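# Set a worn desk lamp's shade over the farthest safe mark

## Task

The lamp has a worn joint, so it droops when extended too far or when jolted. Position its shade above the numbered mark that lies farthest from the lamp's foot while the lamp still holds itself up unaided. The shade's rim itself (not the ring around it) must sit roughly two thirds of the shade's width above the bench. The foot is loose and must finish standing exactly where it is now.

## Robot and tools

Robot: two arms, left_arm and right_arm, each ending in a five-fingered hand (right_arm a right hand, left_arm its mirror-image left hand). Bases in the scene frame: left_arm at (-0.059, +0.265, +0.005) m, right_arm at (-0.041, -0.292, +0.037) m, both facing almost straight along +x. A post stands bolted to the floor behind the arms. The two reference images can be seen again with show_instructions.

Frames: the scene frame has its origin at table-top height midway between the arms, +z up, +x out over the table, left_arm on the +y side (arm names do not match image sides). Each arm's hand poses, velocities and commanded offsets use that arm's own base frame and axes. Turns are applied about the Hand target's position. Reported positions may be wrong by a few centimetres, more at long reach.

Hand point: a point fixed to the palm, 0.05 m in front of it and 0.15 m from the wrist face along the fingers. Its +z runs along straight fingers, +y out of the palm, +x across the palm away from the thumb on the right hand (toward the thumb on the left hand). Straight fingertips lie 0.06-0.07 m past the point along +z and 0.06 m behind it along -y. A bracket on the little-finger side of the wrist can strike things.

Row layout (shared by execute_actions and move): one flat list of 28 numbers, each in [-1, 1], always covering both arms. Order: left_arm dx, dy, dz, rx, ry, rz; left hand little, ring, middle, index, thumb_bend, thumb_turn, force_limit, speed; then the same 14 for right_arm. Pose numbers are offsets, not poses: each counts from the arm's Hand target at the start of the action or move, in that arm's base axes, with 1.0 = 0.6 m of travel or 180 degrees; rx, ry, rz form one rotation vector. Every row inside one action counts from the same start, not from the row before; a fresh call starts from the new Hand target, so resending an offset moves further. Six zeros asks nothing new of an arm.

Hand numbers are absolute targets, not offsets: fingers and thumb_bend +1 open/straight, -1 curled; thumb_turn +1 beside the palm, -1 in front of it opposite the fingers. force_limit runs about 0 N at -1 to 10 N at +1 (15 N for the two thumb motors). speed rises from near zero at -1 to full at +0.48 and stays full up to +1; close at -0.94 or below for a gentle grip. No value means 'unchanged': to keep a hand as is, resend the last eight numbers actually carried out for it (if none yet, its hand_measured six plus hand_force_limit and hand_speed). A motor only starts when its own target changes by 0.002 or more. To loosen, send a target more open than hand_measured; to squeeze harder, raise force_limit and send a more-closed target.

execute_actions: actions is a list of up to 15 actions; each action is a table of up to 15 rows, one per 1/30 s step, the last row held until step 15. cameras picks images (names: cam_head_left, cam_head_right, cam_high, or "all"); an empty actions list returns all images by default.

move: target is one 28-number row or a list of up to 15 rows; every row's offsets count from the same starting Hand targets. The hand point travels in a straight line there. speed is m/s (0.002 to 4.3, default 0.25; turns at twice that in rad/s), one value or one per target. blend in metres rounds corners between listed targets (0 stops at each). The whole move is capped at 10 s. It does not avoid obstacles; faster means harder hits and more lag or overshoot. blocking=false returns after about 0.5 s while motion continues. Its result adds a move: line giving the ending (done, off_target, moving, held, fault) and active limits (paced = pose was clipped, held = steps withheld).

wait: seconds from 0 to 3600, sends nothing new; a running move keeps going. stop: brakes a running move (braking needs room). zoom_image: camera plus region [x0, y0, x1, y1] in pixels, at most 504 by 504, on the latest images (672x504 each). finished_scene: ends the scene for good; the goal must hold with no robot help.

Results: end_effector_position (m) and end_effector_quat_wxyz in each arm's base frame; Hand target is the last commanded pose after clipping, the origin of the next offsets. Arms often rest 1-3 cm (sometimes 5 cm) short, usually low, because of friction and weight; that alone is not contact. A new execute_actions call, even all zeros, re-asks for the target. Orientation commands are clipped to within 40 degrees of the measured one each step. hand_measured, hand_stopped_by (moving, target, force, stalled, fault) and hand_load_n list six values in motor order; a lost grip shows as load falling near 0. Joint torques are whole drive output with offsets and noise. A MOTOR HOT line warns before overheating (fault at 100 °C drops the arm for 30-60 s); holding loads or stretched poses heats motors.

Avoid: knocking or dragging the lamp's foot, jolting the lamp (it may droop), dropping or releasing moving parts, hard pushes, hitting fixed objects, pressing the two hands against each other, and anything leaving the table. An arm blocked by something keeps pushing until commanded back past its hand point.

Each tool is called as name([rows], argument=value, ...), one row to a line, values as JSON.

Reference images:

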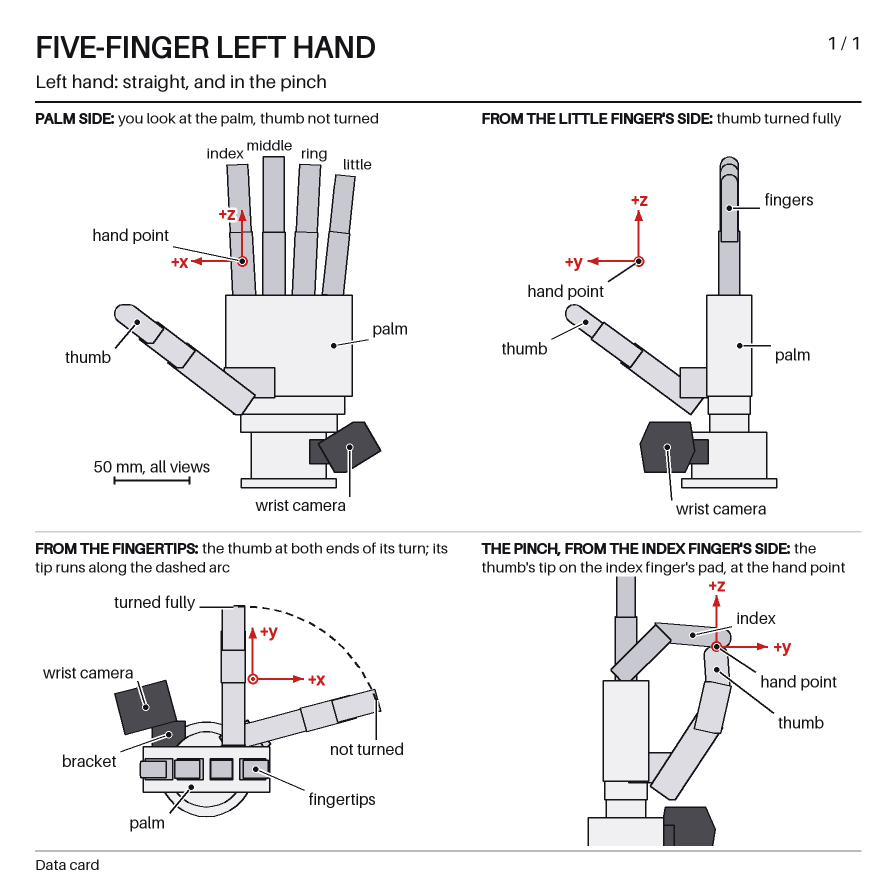

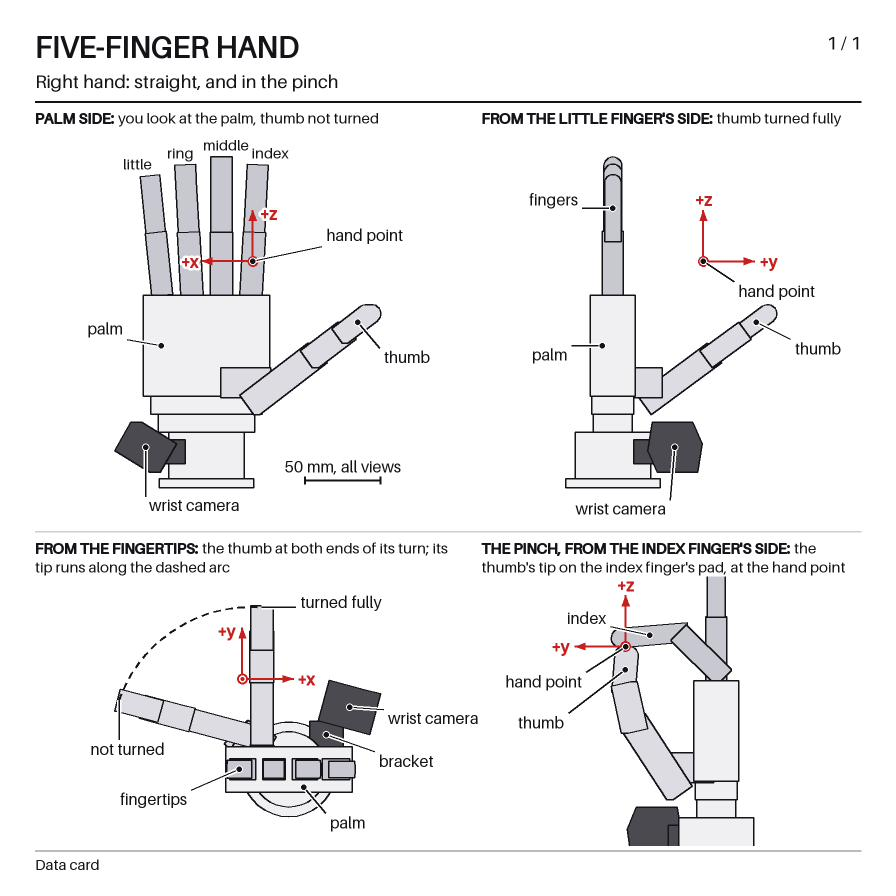

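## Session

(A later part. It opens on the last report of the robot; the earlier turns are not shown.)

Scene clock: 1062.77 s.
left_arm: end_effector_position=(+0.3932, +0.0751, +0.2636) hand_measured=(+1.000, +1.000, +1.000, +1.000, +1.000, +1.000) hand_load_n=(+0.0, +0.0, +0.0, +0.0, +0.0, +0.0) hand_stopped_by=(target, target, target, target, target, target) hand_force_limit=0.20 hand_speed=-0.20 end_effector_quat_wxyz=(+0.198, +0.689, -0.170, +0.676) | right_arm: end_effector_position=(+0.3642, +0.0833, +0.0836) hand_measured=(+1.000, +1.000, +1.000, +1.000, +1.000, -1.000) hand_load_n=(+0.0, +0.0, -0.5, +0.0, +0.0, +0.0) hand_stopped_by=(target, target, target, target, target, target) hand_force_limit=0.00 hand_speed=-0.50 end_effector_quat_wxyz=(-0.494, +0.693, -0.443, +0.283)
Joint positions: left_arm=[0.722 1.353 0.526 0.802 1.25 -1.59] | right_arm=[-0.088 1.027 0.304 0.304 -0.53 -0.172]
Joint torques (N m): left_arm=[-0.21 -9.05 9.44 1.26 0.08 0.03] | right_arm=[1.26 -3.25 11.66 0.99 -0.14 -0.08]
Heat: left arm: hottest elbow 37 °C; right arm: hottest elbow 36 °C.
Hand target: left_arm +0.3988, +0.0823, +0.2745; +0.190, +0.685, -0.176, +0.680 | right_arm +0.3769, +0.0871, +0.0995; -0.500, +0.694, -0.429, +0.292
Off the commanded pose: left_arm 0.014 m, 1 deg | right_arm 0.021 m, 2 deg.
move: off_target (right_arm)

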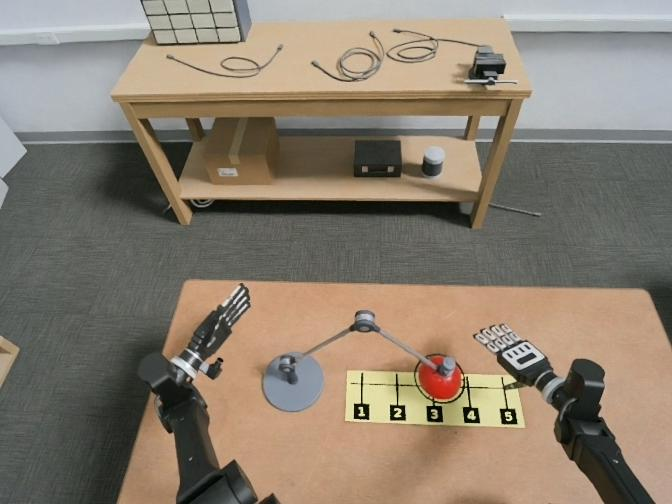

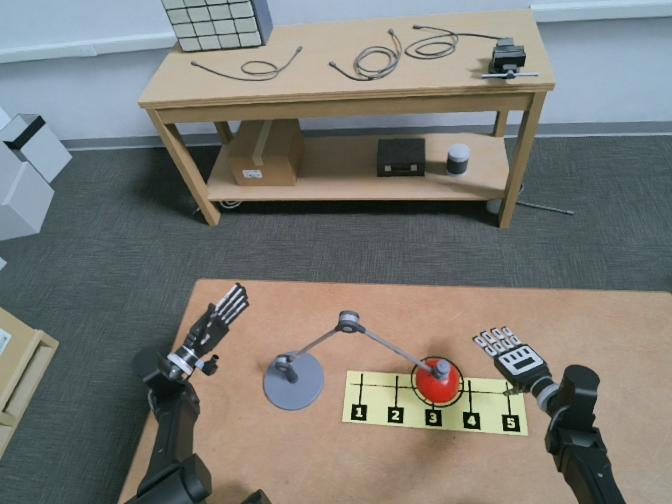

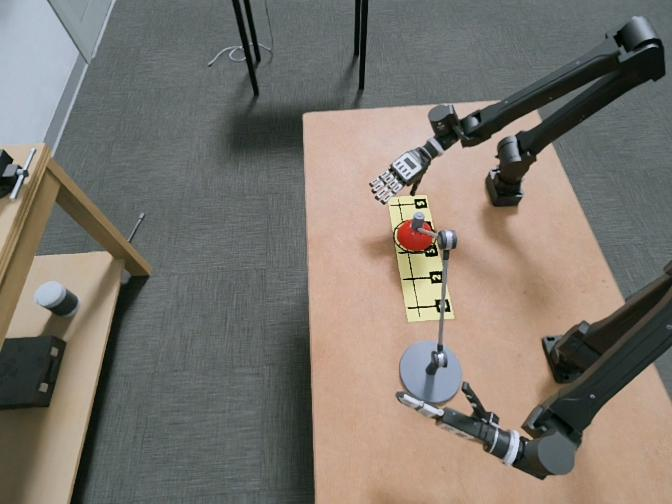

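move(target=[0,0,0,0,0,0,1,1,1,1,1,1,0.2,-0.2,0.01,0.085,0.0,0,0,0,1,1,1,1,1,-1,0.0,-0.5], speed=0.08, cameras=["all"])

zoom_image(camera="cam_high", region=[385, 190, 445, 250])

zoom_image(camera="cam_head_left", region=[420, 345, 490, 405])

Scene clock: 1065.77 s.
left_arm: end_effector_position=(+0.3932, +0.0751, +0.2636) hand_measured=(+1.000, +1.000, +1.000, +1.000, +1.000, +1.000) hand_load_n=(+0.0, +0.0, +0.0, +0.0, +0.0, +0.0) hand_stopped_by=(target, target, target, target, target, target) hand_force_limit=0.20 hand_speed=-0.20 end_effector_quat_wxyz=(+0.198, +0.689, -0.170, +0.676) | right_arm: end_effector_position=(+0.3649, +0.1311, +0.0817) hand_measured=(+1.000, +1.000, +1.000, +1.000, +1.000, -1.000) hand_load_n=(+0.0, +0.0, +0.0, +0.0, -0.5, +0.0) hand_stopped_by=(target, target, target, target, target, target) hand_force_limit=0.00 hand_speed=-0.50 end_effector_quat_wxyz=(-0.486, +0.701, -0.439, +0.282)
Joint positions: left_arm=[0.722 1.353 0.526 0.802 1.25 -1.59] | right_arm=[0.117 1.038 0.311 0.326 -0.342 -0.106]
Joint torques (N m): left_arm=[-0.15 -9.99 9.47 1.1 0.09 -0.02] | right_arm=[0.03 -2.37 11.79 2.5 -0.11 0.1]
Heat: left arm: hottest elbow 37 °C; right arm: hottest elbow 37 °C.
Hand target: left_arm +0.3988, +0.0823, +0.2745; +0.190, +0.685, -0.176, +0.680 | right_arm +0.3830, +0.1381, +0.0995; -0.500, +0.694, -0.429, +0.292
Off the commanded pose: left_arm 0.014 m, 1 deg | right_arm 0.026 m, 2 deg.
move: off_target (right_arm)

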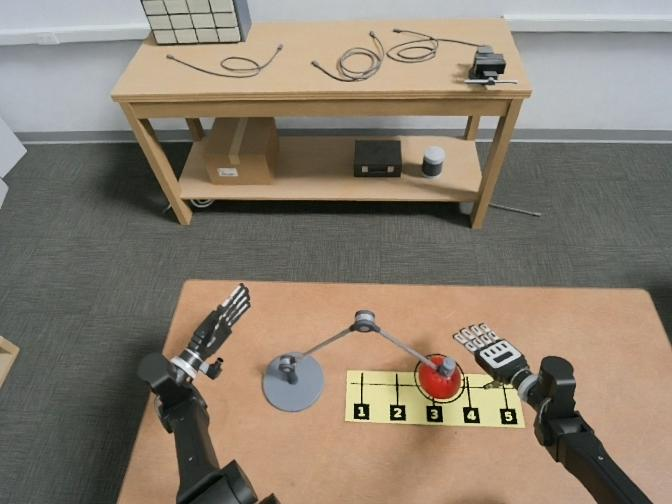

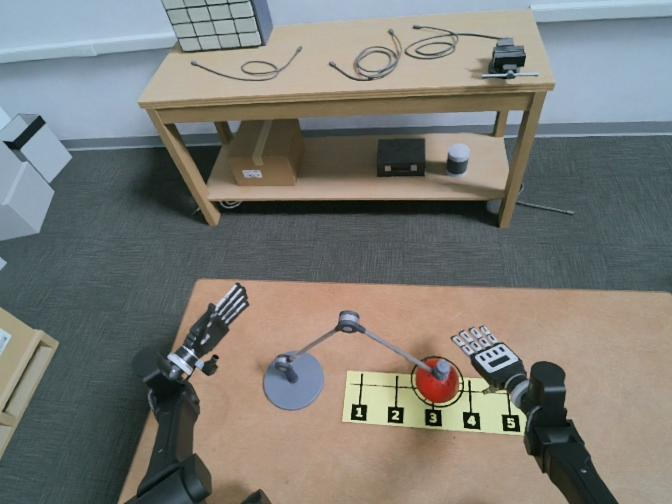

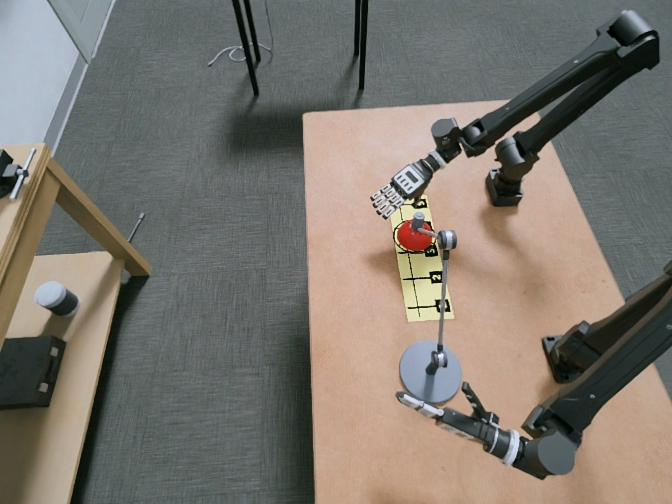

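Scaled by 8.400 from the camera's image (finer frame: 960x720).

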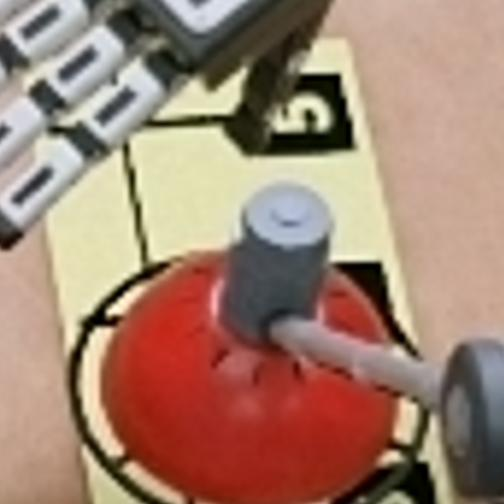

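Scaled by 7.200 from the camera's image (finer frame: 960x720).

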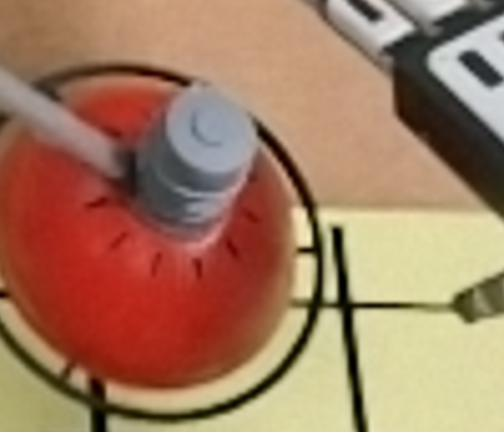

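move([
  [0,0,0,0,0,0,1,1,1,1,1,1,0.2,-0.2,0.0,0.0,0.2675,0,0,0,1,1,0.4,0.4,1,-1,0.0,-0.5],
  [0,0,0,0,0,0,1,1,1,1,1,1,0.2,-0.2,-0.0758,0.1497,0.2675,0,0,0,1,1,0.4,0.4,1,-1,0.0,-0.5],
], speed=0.12, cameras=["all"])

zoom_image(camera="cam_head_left", region=[380, 310, 500, 430])

Scene clock: 1071.60 s.
left_arm: end_effector_position=(+0.3932, +0.0751, +0.2636) hand_measured=(+1.000, +1.000, +1.000, +1.000, +1.000, +1.000) hand_load_n=(+0.0, +0.0, +0.0, +0.0, +0.0, +0.0) hand_stopped_by=(target, target, target, target, target, target) hand_force_limit=0.20 hand_speed=-0.20 end_effector_quat_wxyz=(+0.198, +0.689, -0.170, +0.676) | right_arm: end_effector_position=(+0.3382, +0.2246, +0.2484) hand_measured=(+1.000, +1.000, +0.400, +0.400, +1.000, -1.000) hand_load_n=(+0.0, +0.0, +0.0, +0.0, +0.0, +0.5) hand_stopped_by=(target, target, target, target, target, target) hand_force_limit=0.00 hand_speed=-0.50 end_effector_quat_wxyz=(-0.493, +0.698, -0.430, +0.292)
Joint positions: left_arm=[0.722 1.353 0.526 0.802 1.25 -1.59] | right_arm=[0.526 0.756 0.643 -0.237 0.039 0.032]
Joint torques (N m): left_arm=[0.32 -9.47 9.47 1.16 0.05 0] | right_arm=[-1.03 -2.67 12.41 1.32 0.11 0.11]
Heat: left arm: hottest elbow 37 °C; right arm: hottest elbow 37 °C.
Hand target: left_arm +0.3988, +0.0823, +0.2745; +0.190, +0.685, -0.176, +0.680 | right_arm +0.3375, +0.2279, +0.2600; -0.500, +0.694, -0.429, +0.292
Off the commanded pose: left_arm 0.014 m, 1 deg | right_arm 0.012 m, 1 deg.
move: off_target (right_arm)

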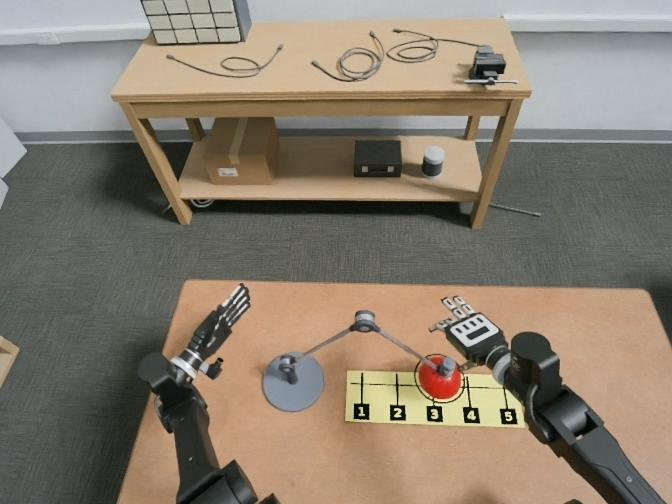

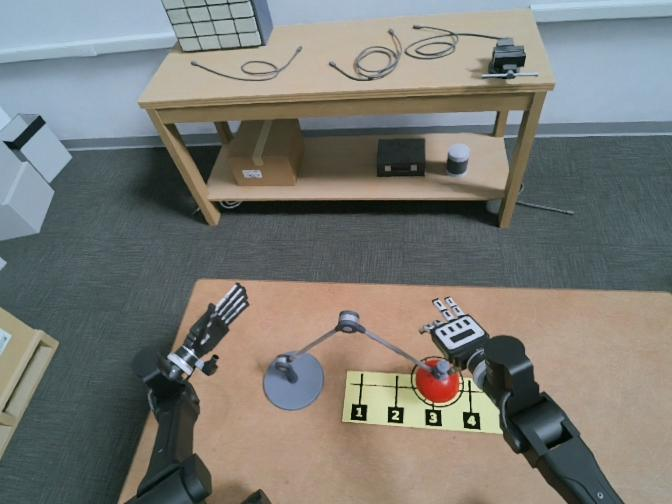

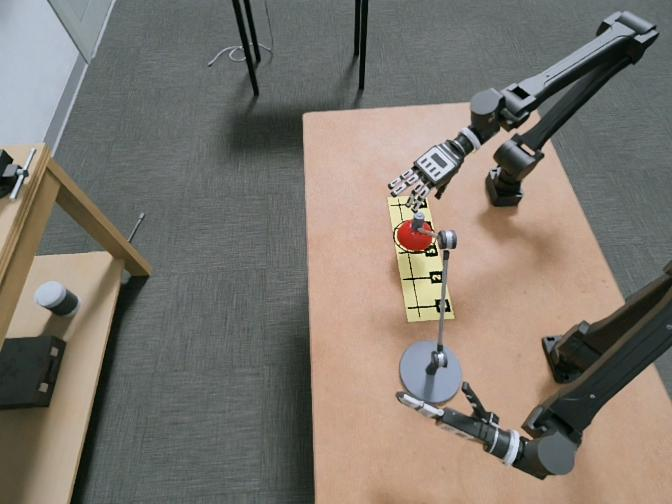

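Scaled by 4.200 from the camera's image (finer frame: 960x720).

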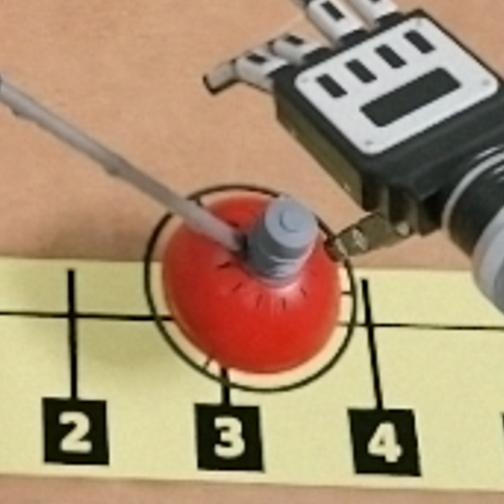

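move(target=[0,0,0,0,0,0,1,1,1,1,1,1,0.2,-0.2,0.0,0.0,-0.165,0,0,0,1,1,0.4,0.4,1,-1,0.0,-0.5], speed=0.08, cameras=["cam_head_left","cam_high"])

zoom_image(camera="cam_head_left", region=[380, 310, 500, 430])

zoom_image(camera="cam_high", region=[360, 170, 480, 290])

Scene clock: 1073.87 s.
left_arm: end_effector_position=(+0.3932, +0.0751, +0.2636) hand_measured=(+1.000, +1.000, +1.000, +1.000, +1.000, +1.000) hand_load_n=(+0.0, +0.0, +0.0, +0.0, +0.0, +0.0) hand_stopped_by=(target, target, target, target, target, target) hand_force_limit=0.20 hand_speed=-0.20 end_effector_quat_wxyz=(+0.198, +0.689, -0.170, +0.676) | right_arm: end_effector_position=(+0.3394, +0.2253, +0.1672) hand_measured=(+1.000, +1.000, +0.400, +0.400, +1.000, -1.000) hand_load_n=(+0.0, +0.0, +0.0, +0.0, +0.0, +0.0) hand_stopped_by=(target, target, target, target, target, target) hand_force_limit=0.00 hand_speed=-0.50 end_effector_quat_wxyz=(-0.499, +0.693, -0.428, +0.295)
Joint positions: left_arm=[0.722 1.353 0.526 0.802 1.25 -1.59] | right_arm=[0.526 0.836 0.445 0.057 0.039 0.032]
Joint torques (N m): left_arm=[0.15 -9.29 9.43 1.42 0.04 0.03] | right_arm=[-0.03 -1.32 9.24 2.55 0.06 0.11]
Heat: left arm: hottest elbow 37 °C; right arm: hottest elbow 37 °C.
Hand target: left_arm +0.3988, +0.0823, +0.2745; +0.190, +0.685, -0.176, +0.680 | right_arm +0.3375, +0.2278, +0.1610; -0.500, +0.694, -0.429, +0.292
Off the commanded pose: left_arm 0.014 m, 1 deg | right_arm 0.007 m, 0 deg.
move: done

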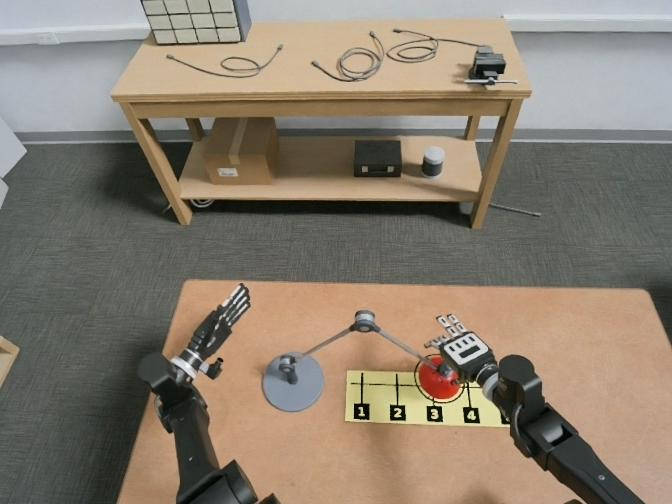

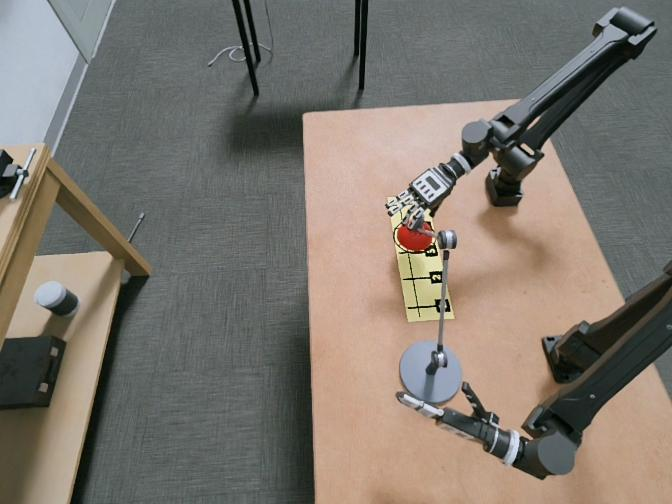

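Scaled by 4.200 from the camera's image (finer frame: 960x720).

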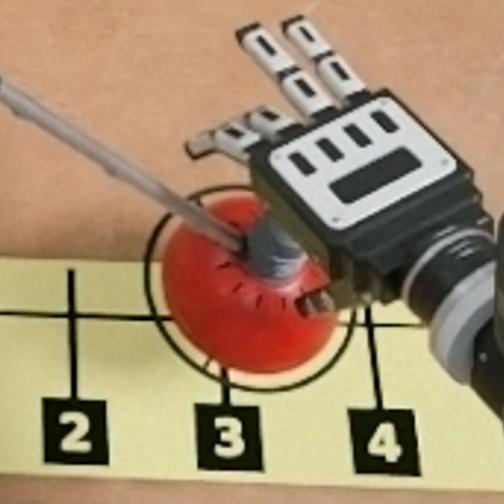

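Scaled by 4.200 from the camera's image (finer frame: 960x720).

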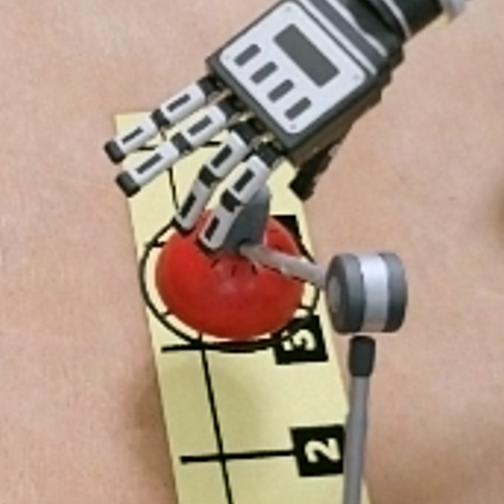

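move(target=[0,0,0,0,0,0,1,1,1,1,1,1,0.2,-0.2,0.003,-0.004,-0.056,0,0,0,1,1,0.4,0.4,1,-1,0.0,-0.5], speed=0.05)

execute_actions([
  [[0,0,0,0,0,0,1,1,1,1,1,1,0.2,-0.2,0,0,0,0,0,0,1,1,-0.3,-0.3,0.2,-1,0.1,-0.9]],
  [[0,0,0,0,0,0,1,1,1,1,1,1,0.2,-0.2,0,0,0,0,0,0,1,1,-0.3,-0.3,0.2,-1,0.1,-0.9]],
])

wait(seconds=5, cameras=["all"])

zoom_image(camera="cam_head_left", region=[380, 310, 500, 430])

zoom_image(camera="cam_high", region=[360, 170, 480, 290])

Scene clock: 1075.60 s.
left_arm: end_effector_position=(+0.3932, +0.0751, +0.2636) hand_measured=(+1.000, +1.000, +1.000, +1.000, +1.000, +1.000) hand_load_n=(+0.0, +0.0, +0.0, +0.0, +0.0, +0.0) hand_stopped_by=(target, target, target, target, target, target) hand_force_limit=0.20 hand_speed=-0.20 end_effector_quat_wxyz=(+0.198, +0.689, -0.170, +0.676) | right_arm: end_effector_position=(+0.3400, +0.2271, +0.1344) hand_measured=(+1.000, +1.000, +0.400, +0.400, +1.000, -1.000) hand_load_n=(+0.0, +0.0, +0.0, +0.0, +0.0, +0.0) hand_stopped_by=(target, target, target, target, target, target) hand_force_limit=0.00 hand_speed=-0.50 end_effector_quat_wxyz=(-0.501, +0.694, -0.426, +0.293)
Joint positions: left_arm=[0.722 1.353 0.526 0.802 1.25 -1.59] | right_arm=[0.526 0.91 0.38 0.198 0.033 0.032]
Joint torques (N m): left_arm=[-0.21 -9.35 9.35 1.17 0.02 0.02] | right_arm=[0.03 -2.55 8.35 2.69 -0.1 0.03]
Heat: left arm: hottest elbow 37 °C; right arm: hottest elbow 37 °C.
Hand target: left_arm +0.3988, +0.0823, +0.2745; +0.190, +0.685, -0.176, +0.680 | right_arm +0.3393, +0.2254, +0.1272; -0.500, +0.694, -0.429, +0.292
Off the commanded pose: left_arm 0.014 m, 1 deg | right_arm 0.007 m, 0 deg.
move: done

Scene clock: 1077.90 s.
left_arm: end_effector_position=(+0.3932, +0.0751, +0.2636) hand_measured=(+1.000, +1.000, +1.000, +1.000, +1.000, +1.000) hand_load_n=(+0.0, +0.0, +0.0, +0.0, +0.0, +0.0) hand_stopped_by=(target, target, target, target, target, target) hand_force_limit=0.20 hand_speed=-0.20 end_effector_quat_wxyz=(+0.198, +0.689, -0.170, +0.676) | right_arm: end_effector_position=(+0.3403, +0.2274, +0.1347) hand_measured=(+1.000, +1.000, -0.166, -0.118, +0.718, -1.000) hand_load_n=(+0.0, +0.0, +7.0, +6.5, +9.0, +1.0) hand_stopped_by=(target, target, force, force, force, target) hand_force_limit=0.10 hand_speed=-0.90 end_effector_quat_wxyz=(-0.502, +0.693, -0.426, +0.293)
Joint positions: left_arm=[0.722 1.353 0.526 0.802 1.25 -1.59] | right_arm=[0.526 0.911 0.38 0.201 0.033 0.034]
Joint torques (N m): left_arm=[-0.21 -9.52 9.44 1.13 0.05 0.04] | right_arm=[-0.73 -1.55 8.25 2.5 -0.09 0.04]
Heat: left arm: hottest elbow 37 °C; right arm: hottest elbow 37 °C.
Hand target: left_arm +0.3988, +0.0823, +0.2745; +0.190, +0.685, -0.176, +0.680 | right_arm +0.3393, +0.2254, +0.1273; -0.500, +0.694, -0.429, +0.292
Off the commanded pose: left_arm 0.014 m, 1 deg | right_arm 0.008 m, 0 deg.
Step readings (end_effector_position of left_arm | right_arm):
0: (+0.3932, +0.0751, +0.2636) | (+0.3400, +0.2271, +0.1344)
1: (+0.3932, +0.0751, +0.2636) | (+0.3400, +0.2271, +0.1344)
2: (+0.3932, +0.0751, +0.2636) | (+0.3400, +0.2271, +0.1344)
4: (+0.3932, +0.0751, +0.2636) | (+0.3400, +0.2271, +0.1345)
8: (+0.3932, +0.0751, +0.2636) | (+0.3400, +0.2271, +0.1345)
15: (+0.3932, +0.0751, +0.2636) | (+0.3400, +0.2271, +0.1345)
16: (+0.3932, +0.0751, +0.2636) | (+0.3400, +0.2271, +0.1345)
17: (+0.3932, +0.0751, +0.2636) | (+0.3400, +0.2271, +0.1345)
19: (+0.3932, +0.0751, +0.2636) | (+0.3400, +0.2271, +0.1345)
23: (+0.3932, +0.0751, +0.2636) | (+0.3400, +0.2271, +0.1345)
30: (+0.3932, +0.0751, +0.2636) | (+0.3400, +0.2271, +0.1345)

Scene clock: 1082.90 s.
left_arm: end_effector_position=(+0.3932, +0.0751, +0.2636) hand_measured=(+1.000, +1.000, +1.000, +1.000, +1.000, +1.000) hand_load_n=(+0.0, +0.0, +0.0, +0.0, +0.0, +0.0) hand_stopped_by=(target, target, target, target, target, target) hand_force_limit=0.20 hand_speed=-0.20 end_effector_quat_wxyz=(+0.198, +0.689, -0.170, +0.676) | right_arm: end_effector_position=(+0.3403, +0.2274, +0.1347) hand_measured=(+1.000, +1.000, -0.166, -0.118, +0.718, -1.000) hand_load_n=(+0.5, +0.0, +7.5, +6.0, +9.0, +1.0) hand_stopped_by=(target, target, force, force, force, target) hand_force_limit=0.10 hand_speed=-0.90 end_effector_quat_wxyz=(-0.502, +0.693, -0.426, +0.293)
Joint positions: left_arm=[0.722 1.353 0.526 0.802 1.25 -1.59] | right_arm=[0.526 0.911 0.38 0.201 0.033 0.034]
Joint torques (N m): left_arm=[-0.32 -9.76 9.36 1.17 0.06 0.03] | right_arm=[-0.26 -1.79 8.47 2.43 -0.06 0.04]
Heat: left arm: hottest elbow 37 °C; right arm: hottest elbow 37 °C.
Hand target: left_arm +0.3988, +0.0823, +0.2745; +0.190, +0.685, -0.176, +0.680 | right_arm +0.3393, +0.2254, +0.1273; -0.500, +0.694, -0.429, +0.292
Off the commanded pose: left_arm 0.014 m, 1 deg | right_arm 0.008 m, 0 deg.
wait: 5.00 s; at rest by 0.17 s

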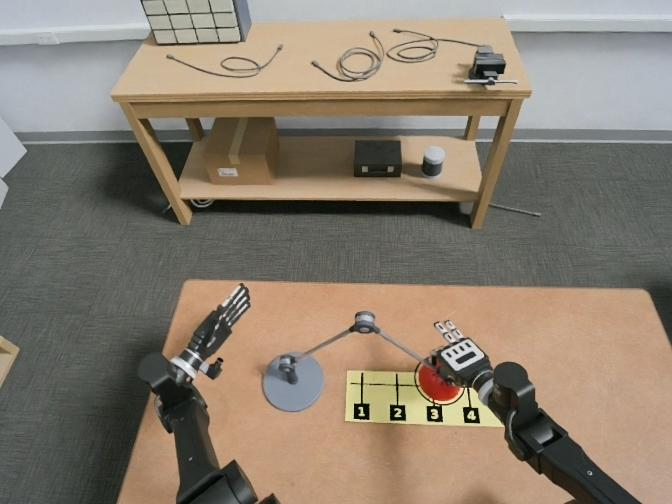

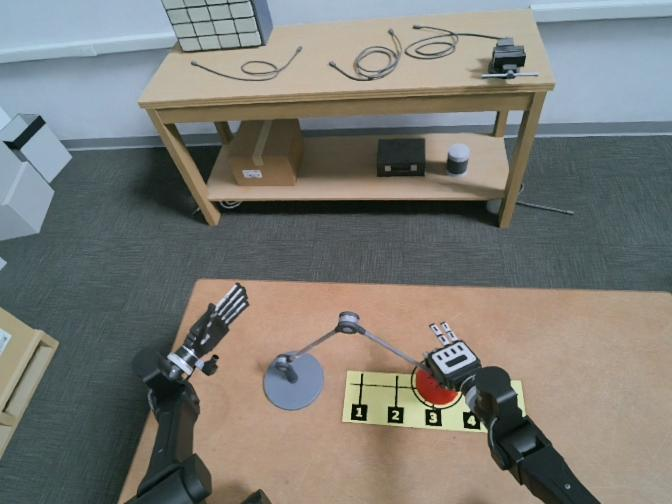

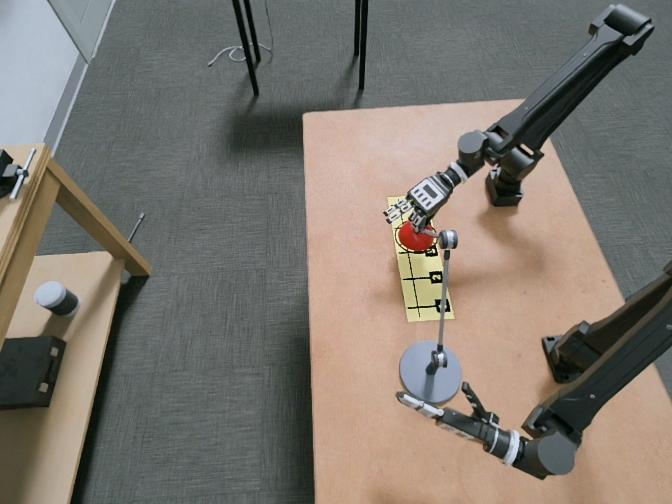

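Scaled by 4.200 from the camera's image (finer frame: 960x720).

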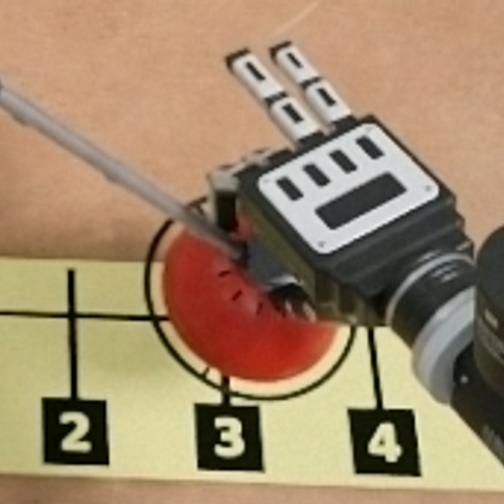

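Scaled by 4.200 from the camera's image (finer frame: 960x720).

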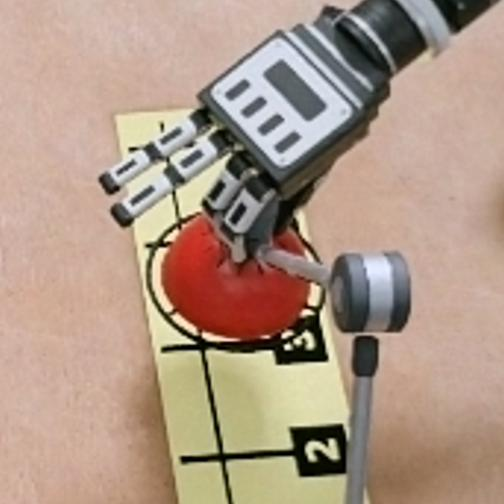

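move(target=[0,0,0,0,0,0,1,1,1,1,1,1,0.2,-0.2,0.02,0.0,-0.025,0,0,0,1,1,-0.3,-0.3,0.2,-1,0.1,-0.9], speed=0.02, cameras=["cam_head_left","cam_high"])

zoom_image(camera="cam_head_left", region=[380, 310, 500, 430])

zoom_image(camera="cam_high", region=[360, 170, 480, 290])

Scene clock: 1085.03 s.
left_arm: end_effector_position=(+0.3932, +0.0751, +0.2636) hand_measured=(+1.000, +1.000, +1.000, +1.000, +1.000, +1.000) hand_load_n=(+0.0, +0.0, +0.0, +0.0, +0.0, +0.0) hand_stopped_by=(target, target, target, target, target, target) hand_force_limit=0.20 hand_speed=-0.20 end_effector_quat_wxyz=(+0.198, +0.689, -0.170, +0.676) | right_arm: end_effector_position=(+0.3502, +0.2283, +0.1180) hand_measured=(+1.000, +1.000, -0.166, -0.120, +0.718, -1.000) hand_load_n=(+0.0, +0.0, +5.0, +0.0, +10.0, +0.0) hand_stopped_by=(target, target, force, force, force, target) hand_force_limit=0.10 hand_speed=-0.90 end_effector_quat_wxyz=(-0.499, +0.696, -0.426, +0.292)
Joint positions: left_arm=[0.722 1.353 0.526 0.802 1.25 -1.59] | right_arm=[0.508 0.994 0.374 0.282 0.015 0.026]
Joint torques (N m): left_arm=[-0.73 -9.58 9.25 1.28 0.06 0.01] | right_arm=[-1.08 -3.08 7.9 2.77 -0.31 0.04]
Heat: left arm: hottest elbow 37 °C; right arm: hottest elbow 37 °C.
Hand target: left_arm +0.3988, +0.0823, +0.2745; +0.190, +0.685, -0.176, +0.680 | right_arm +0.3512, +0.2256, +0.1123; -0.500, +0.694, -0.429, +0.291
Off the commanded pose: left_arm 0.014 m, 1 deg | right_arm 0.006 m, 0 deg.
move: done

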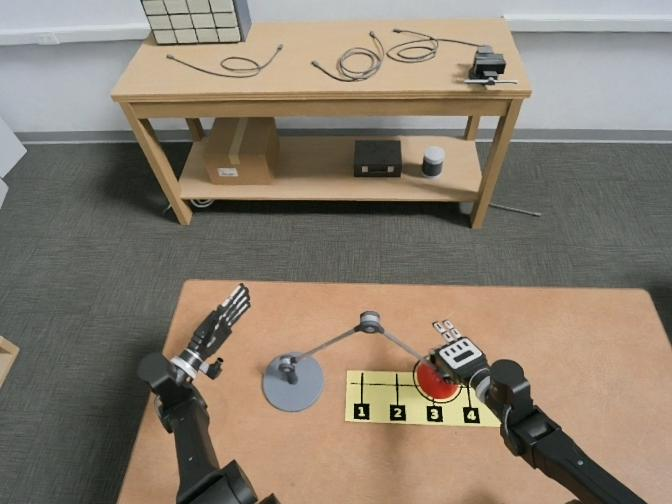

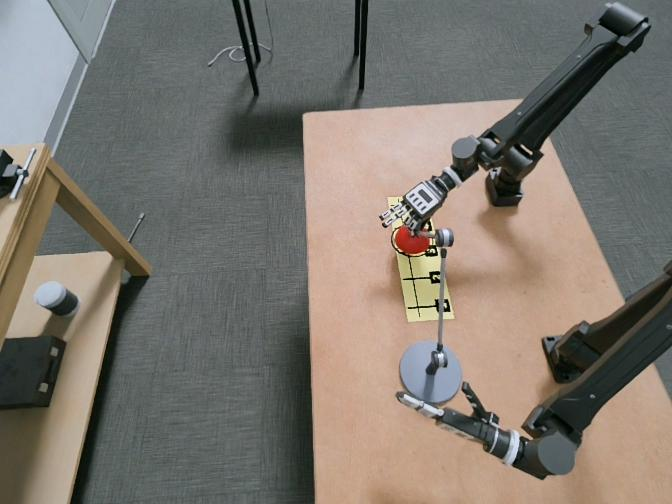

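Scaled by 4.200 from the camera's image (finer frame: 960x720).

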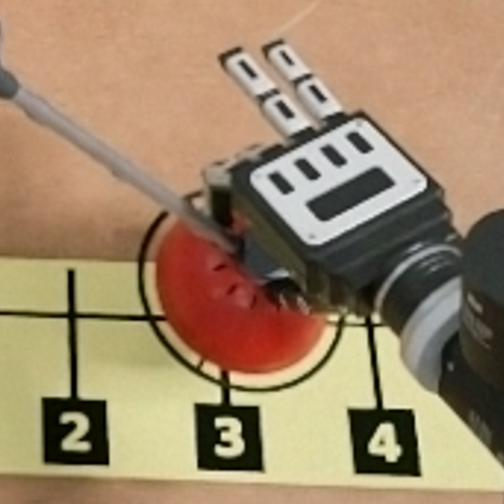

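Scaled by 4.200 from the camera's image (finer frame: 960x720).

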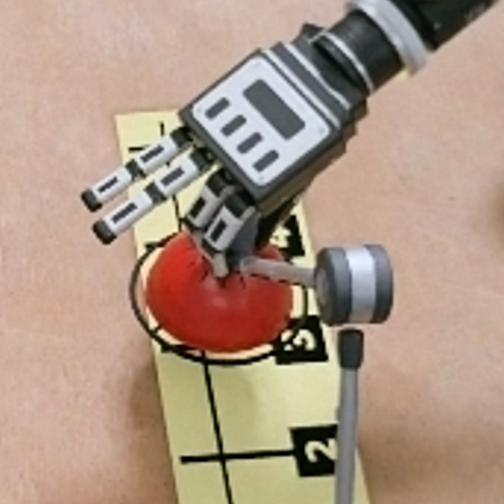

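move(target=[0,0,0,0,0,0,1,1,1,1,1,1,0.2,-0.2,0.005,0.0,0.0,0,0,0,1,1,-0.3,-0.3,0.2,-1,0.1,-0.9], speed=0.02)

execute_actions([
  [[0,0,0,0,0,0,1,1,1,1,1,1,0.2,-0.2,0,0,0,0,0,0,1,1,0.4,0.4,1,-1,0.1,-0.88]],
  [[0,0,0,0,0,0,1,1,1,1,1,1,0.2,-0.2,0,0,0,0,0,0,1,1,0.4,0.4,1,-1,0.1,-0.88]],
  [[0,0,0,0,0,0,1,1,1,1,1,1,0.2,-0.2,0,0,0,0,0,0,1,1,0.4,0.4,1,-1,0.1,-0.88]],
])

wait(seconds=3, cameras=["all"])

zoom_image(camera="cam_head_left", region=[380, 310, 500, 430])

zoom_image(camera="cam_high", region=[360, 170, 480, 290])

Scene clock: 1086.60 s.
left_arm: end_effector_position=(+0.3932, +0.0751, +0.2636) hand_measured=(+1.000, +1.000, +1.000, +1.000, +1.000, +1.000) hand_load_n=(+0.0, +0.0, +0.0, +0.0, +0.0, +0.0) hand_stopped_by=(target, target, target, target, target, target) hand_force_limit=0.20 hand_speed=-0.20 end_effector_quat_wxyz=(+0.198, +0.689, -0.170, +0.676) | right_arm: end_effector_position=(+0.3513, +0.2282, +0.1156) hand_measured=(+1.000, +1.000, -0.166, -0.120, +0.718, -1.000) hand_load_n=(+0.0, -0.5, +5.0, +0.0, +9.0, +0.0) hand_stopped_by=(target, target, force, force, force, target) hand_force_limit=0.10 hand_speed=-0.90 end_effector_quat_wxyz=(-0.499, +0.697, -0.426, +0.290)
Joint positions: left_arm=[0.722 1.353 0.526 0.802 1.25 -1.59] | right_arm=[0.504 1.004 0.374 0.289 0.009 0.026]
Joint torques (N m): left_arm=[-0.09 -9.35 9.24 1.35 0.08 0.01] | right_arm=[-1.2 -1.67 8.39 2.52 -0.23 0.02]
Heat: left arm: hottest elbow 37 °C; right arm: hottest elbow 37 °C.
Hand target: left_arm +0.3988, +0.0823, +0.2745; +0.190, +0.685, -0.176, +0.680 | right_arm +0.3542, +0.2255, +0.1122; -0.500, +0.694, -0.429, +0.291
Off the commanded pose: left_arm 0.014 m, 1 deg | right_arm 0.005 m, 0 deg.
move: done

Scene clock: 1088.57 s.
left_arm: end_effector_position=(+0.3932, +0.0751, +0.2636) hand_measured=(+1.000, +1.000, +1.000, +1.000, +1.000, +1.000) hand_load_n=(+0.0, +0.0, +0.0, +0.0, +0.0, +0.0) hand_stopped_by=(target, target, target, target, target, target) hand_force_limit=0.20 hand_speed=-0.20 end_effector_quat_wxyz=(+0.198, +0.689, -0.170, +0.676) | right_arm: end_effector_position=(+0.3517, +0.2291, +0.1167) hand_measured=(+1.000, +1.000, +0.400, +0.400, +1.000, -1.000) hand_load_n=(-0.5, -0.5, +0.0, +0.0, +0.0, +0.0) hand_stopped_by=(target, target, target, target, target, target) hand_force_limit=0.10 hand_speed=-0.88 end_effector_quat_wxyz=(-0.501, +0.696, -0.425, +0.290)
Joint positions: left_arm=[0.722 1.353 0.526 0.802 1.25 -1.59] | right_arm=[0.504 1.005 0.374 0.296 0.006 0.026]
Joint torques (N m): left_arm=[-0.09 -9.58 9.39 1.33 0.02 0.01] | right_arm=[-1.85 -2.02 8.61 2.63 -0.15 0.01]
Heat: left arm: hottest elbow 37 °C; right arm: hottest elbow 36 °C.
Hand target: left_arm +0.3988, +0.0823, +0.2745; +0.190, +0.685, -0.176, +0.680 | right_arm +0.3543, +0.2255, +0.1123; -0.500, +0.694, -0.429, +0.292
Off the commanded pose: left_arm 0.014 m, 1 deg | right_arm 0.006 m, 1 deg.
Step readings (end_effector_position of left_arm | right_arm):
0: (+0.3932, +0.0751, +0.2636) | (+0.3513, +0.2282, +0.1156)
1: (+0.3932, +0.0751, +0.2636) | (+0.3513, +0.2282, +0.1156)
2: (+0.3932, +0.0751, +0.2636) | (+0.3513, +0.2282, +0.1156)
4: (+0.3932, +0.0751, +0.2636) | (+0.3512, +0.2282, +0.1156)
8: (+0.3932, +0.0751, +0.2636) | (+0.3512, +0.2288, +0.1158)
15: (+0.3932, +0.0751, +0.2636) | (+0.3517, +0.2291, +0.1166)
16: (+0.3932, +0.0751, +0.2636) | (+0.3517, +0.2291, +0.1166)
17: (+0.3932, +0.0751, +0.2636) | (+0.3517, +0.2291, +0.1166)
19: (+0.3932, +0.0751, +0.2636) | (+0.3517, +0.2291, +0.1166)
23: (+0.3932, +0.0751, +0.2636) | (+0.3517, +0.2291, +0.1166)
30: (+0.3932, +0.0751, +0.2636) | (+0.3517, +0.2291, +0.1167)
31: (+0.3932, +0.0751, +0.2636) | (+0.3517, +0.2291, +0.1167)
32: (+0.3932, +0.0751, +0.2636) | (+0.3517, +0.2291, +0.1167)
34: (+0.3932, +0.0751, +0.2636) | (+0.3517, +0.2291, +0.1167)
38: (+0.3932, +0.0751, +0.2636) | (+0.3517, +0.2291, +0.1167)
45: (+0.3932, +0.0751, +0.2636) | (+0.3517, +0.2291, +0.1167)

Scene clock: 1091.57 s.
left_arm: end_effector_position=(+0.3932, +0.0751, +0.2636) hand_measured=(+1.000, +1.000, +1.000, +1.000, +1.000, +1.000) hand_load_n=(+0.0, +0.0, +0.0, +0.0, +0.0, +0.0) hand_stopped_by=(target, target, target, target, target, target) hand_force_limit=0.20 hand_speed=-0.20 end_effector_quat_wxyz=(+0.198, +0.689, -0.170, +0.676) | right_arm: end_effector_position=(+0.3517, +0.2291, +0.1167) hand_measured=(+1.000, +1.000, +0.400, +0.400, +1.000, -1.000) hand_load_n=(+0.0, +0.0, +0.0, +0.0, +0.0, +0.0) hand_stopped_by=(target, target, target, target, target, target) hand_force_limit=0.10 hand_speed=-0.88 end_effector_quat_wxyz=(-0.501, +0.696, -0.425, +0.290)
Joint positions: left_arm=[0.722 1.353 0.526 0.802 1.25 -1.59] | right_arm=[0.504 1.005 0.374 0.296 0.006 0.026]
Joint torques (N m): left_arm=[0.32 -9.58 9.52 1.21 0.06 0.02] | right_arm=[-1.26 -2.61 8.38 2.44 -0.1 0.03]
Heat: left arm: hottest elbow 37 °C; right arm: hottest elbow 36 °C.
Hand target: left_arm +0.3988, +0.0823, +0.2745; +0.190, +0.685, -0.176, +0.680 | right_arm +0.3543, +0.2255, +0.1123; -0.500, +0.694, -0.429, +0.292
Off the commanded pose: left_arm 0.014 m, 1 deg | right_arm 0.006 m, 1 deg.
wait: 3.00 s; at rest by 0.17 s

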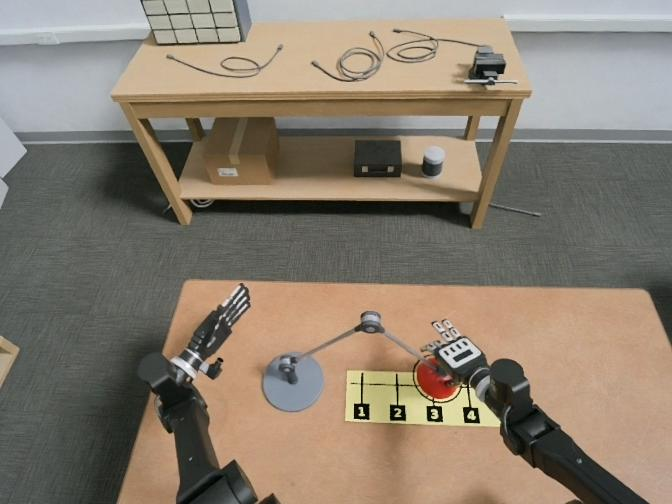

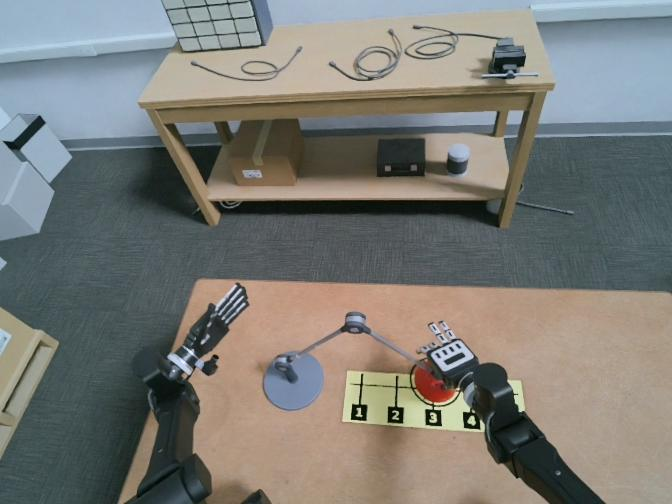

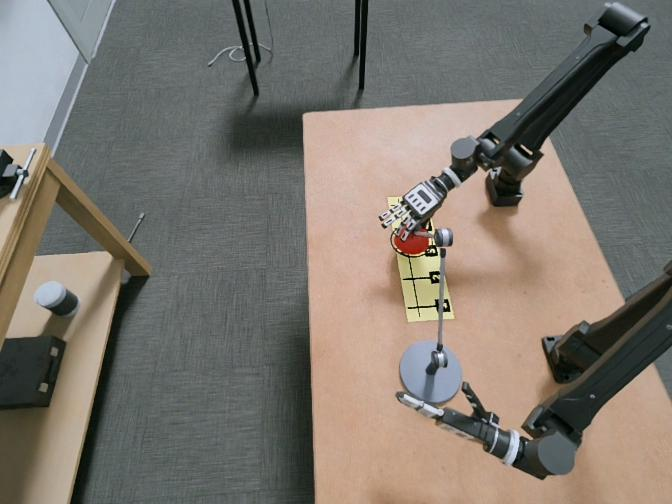

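Scaled by 4.200 from the camera's image (finer frame: 960x720).

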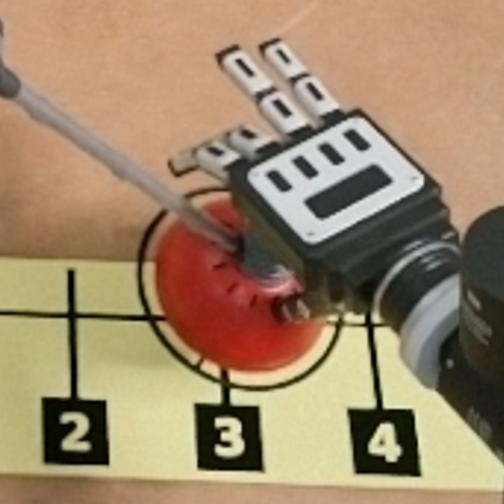

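Scaled by 4.200 from the camera's image (finer frame: 960x720).

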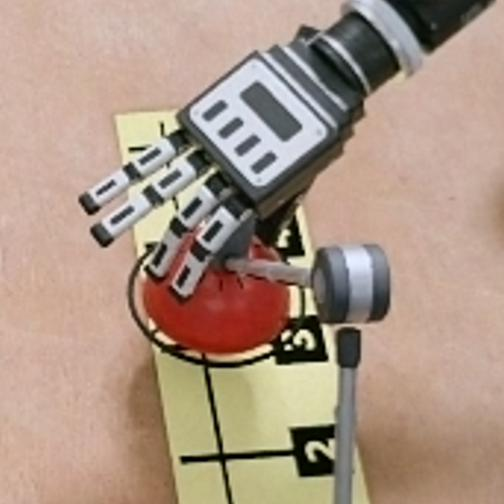

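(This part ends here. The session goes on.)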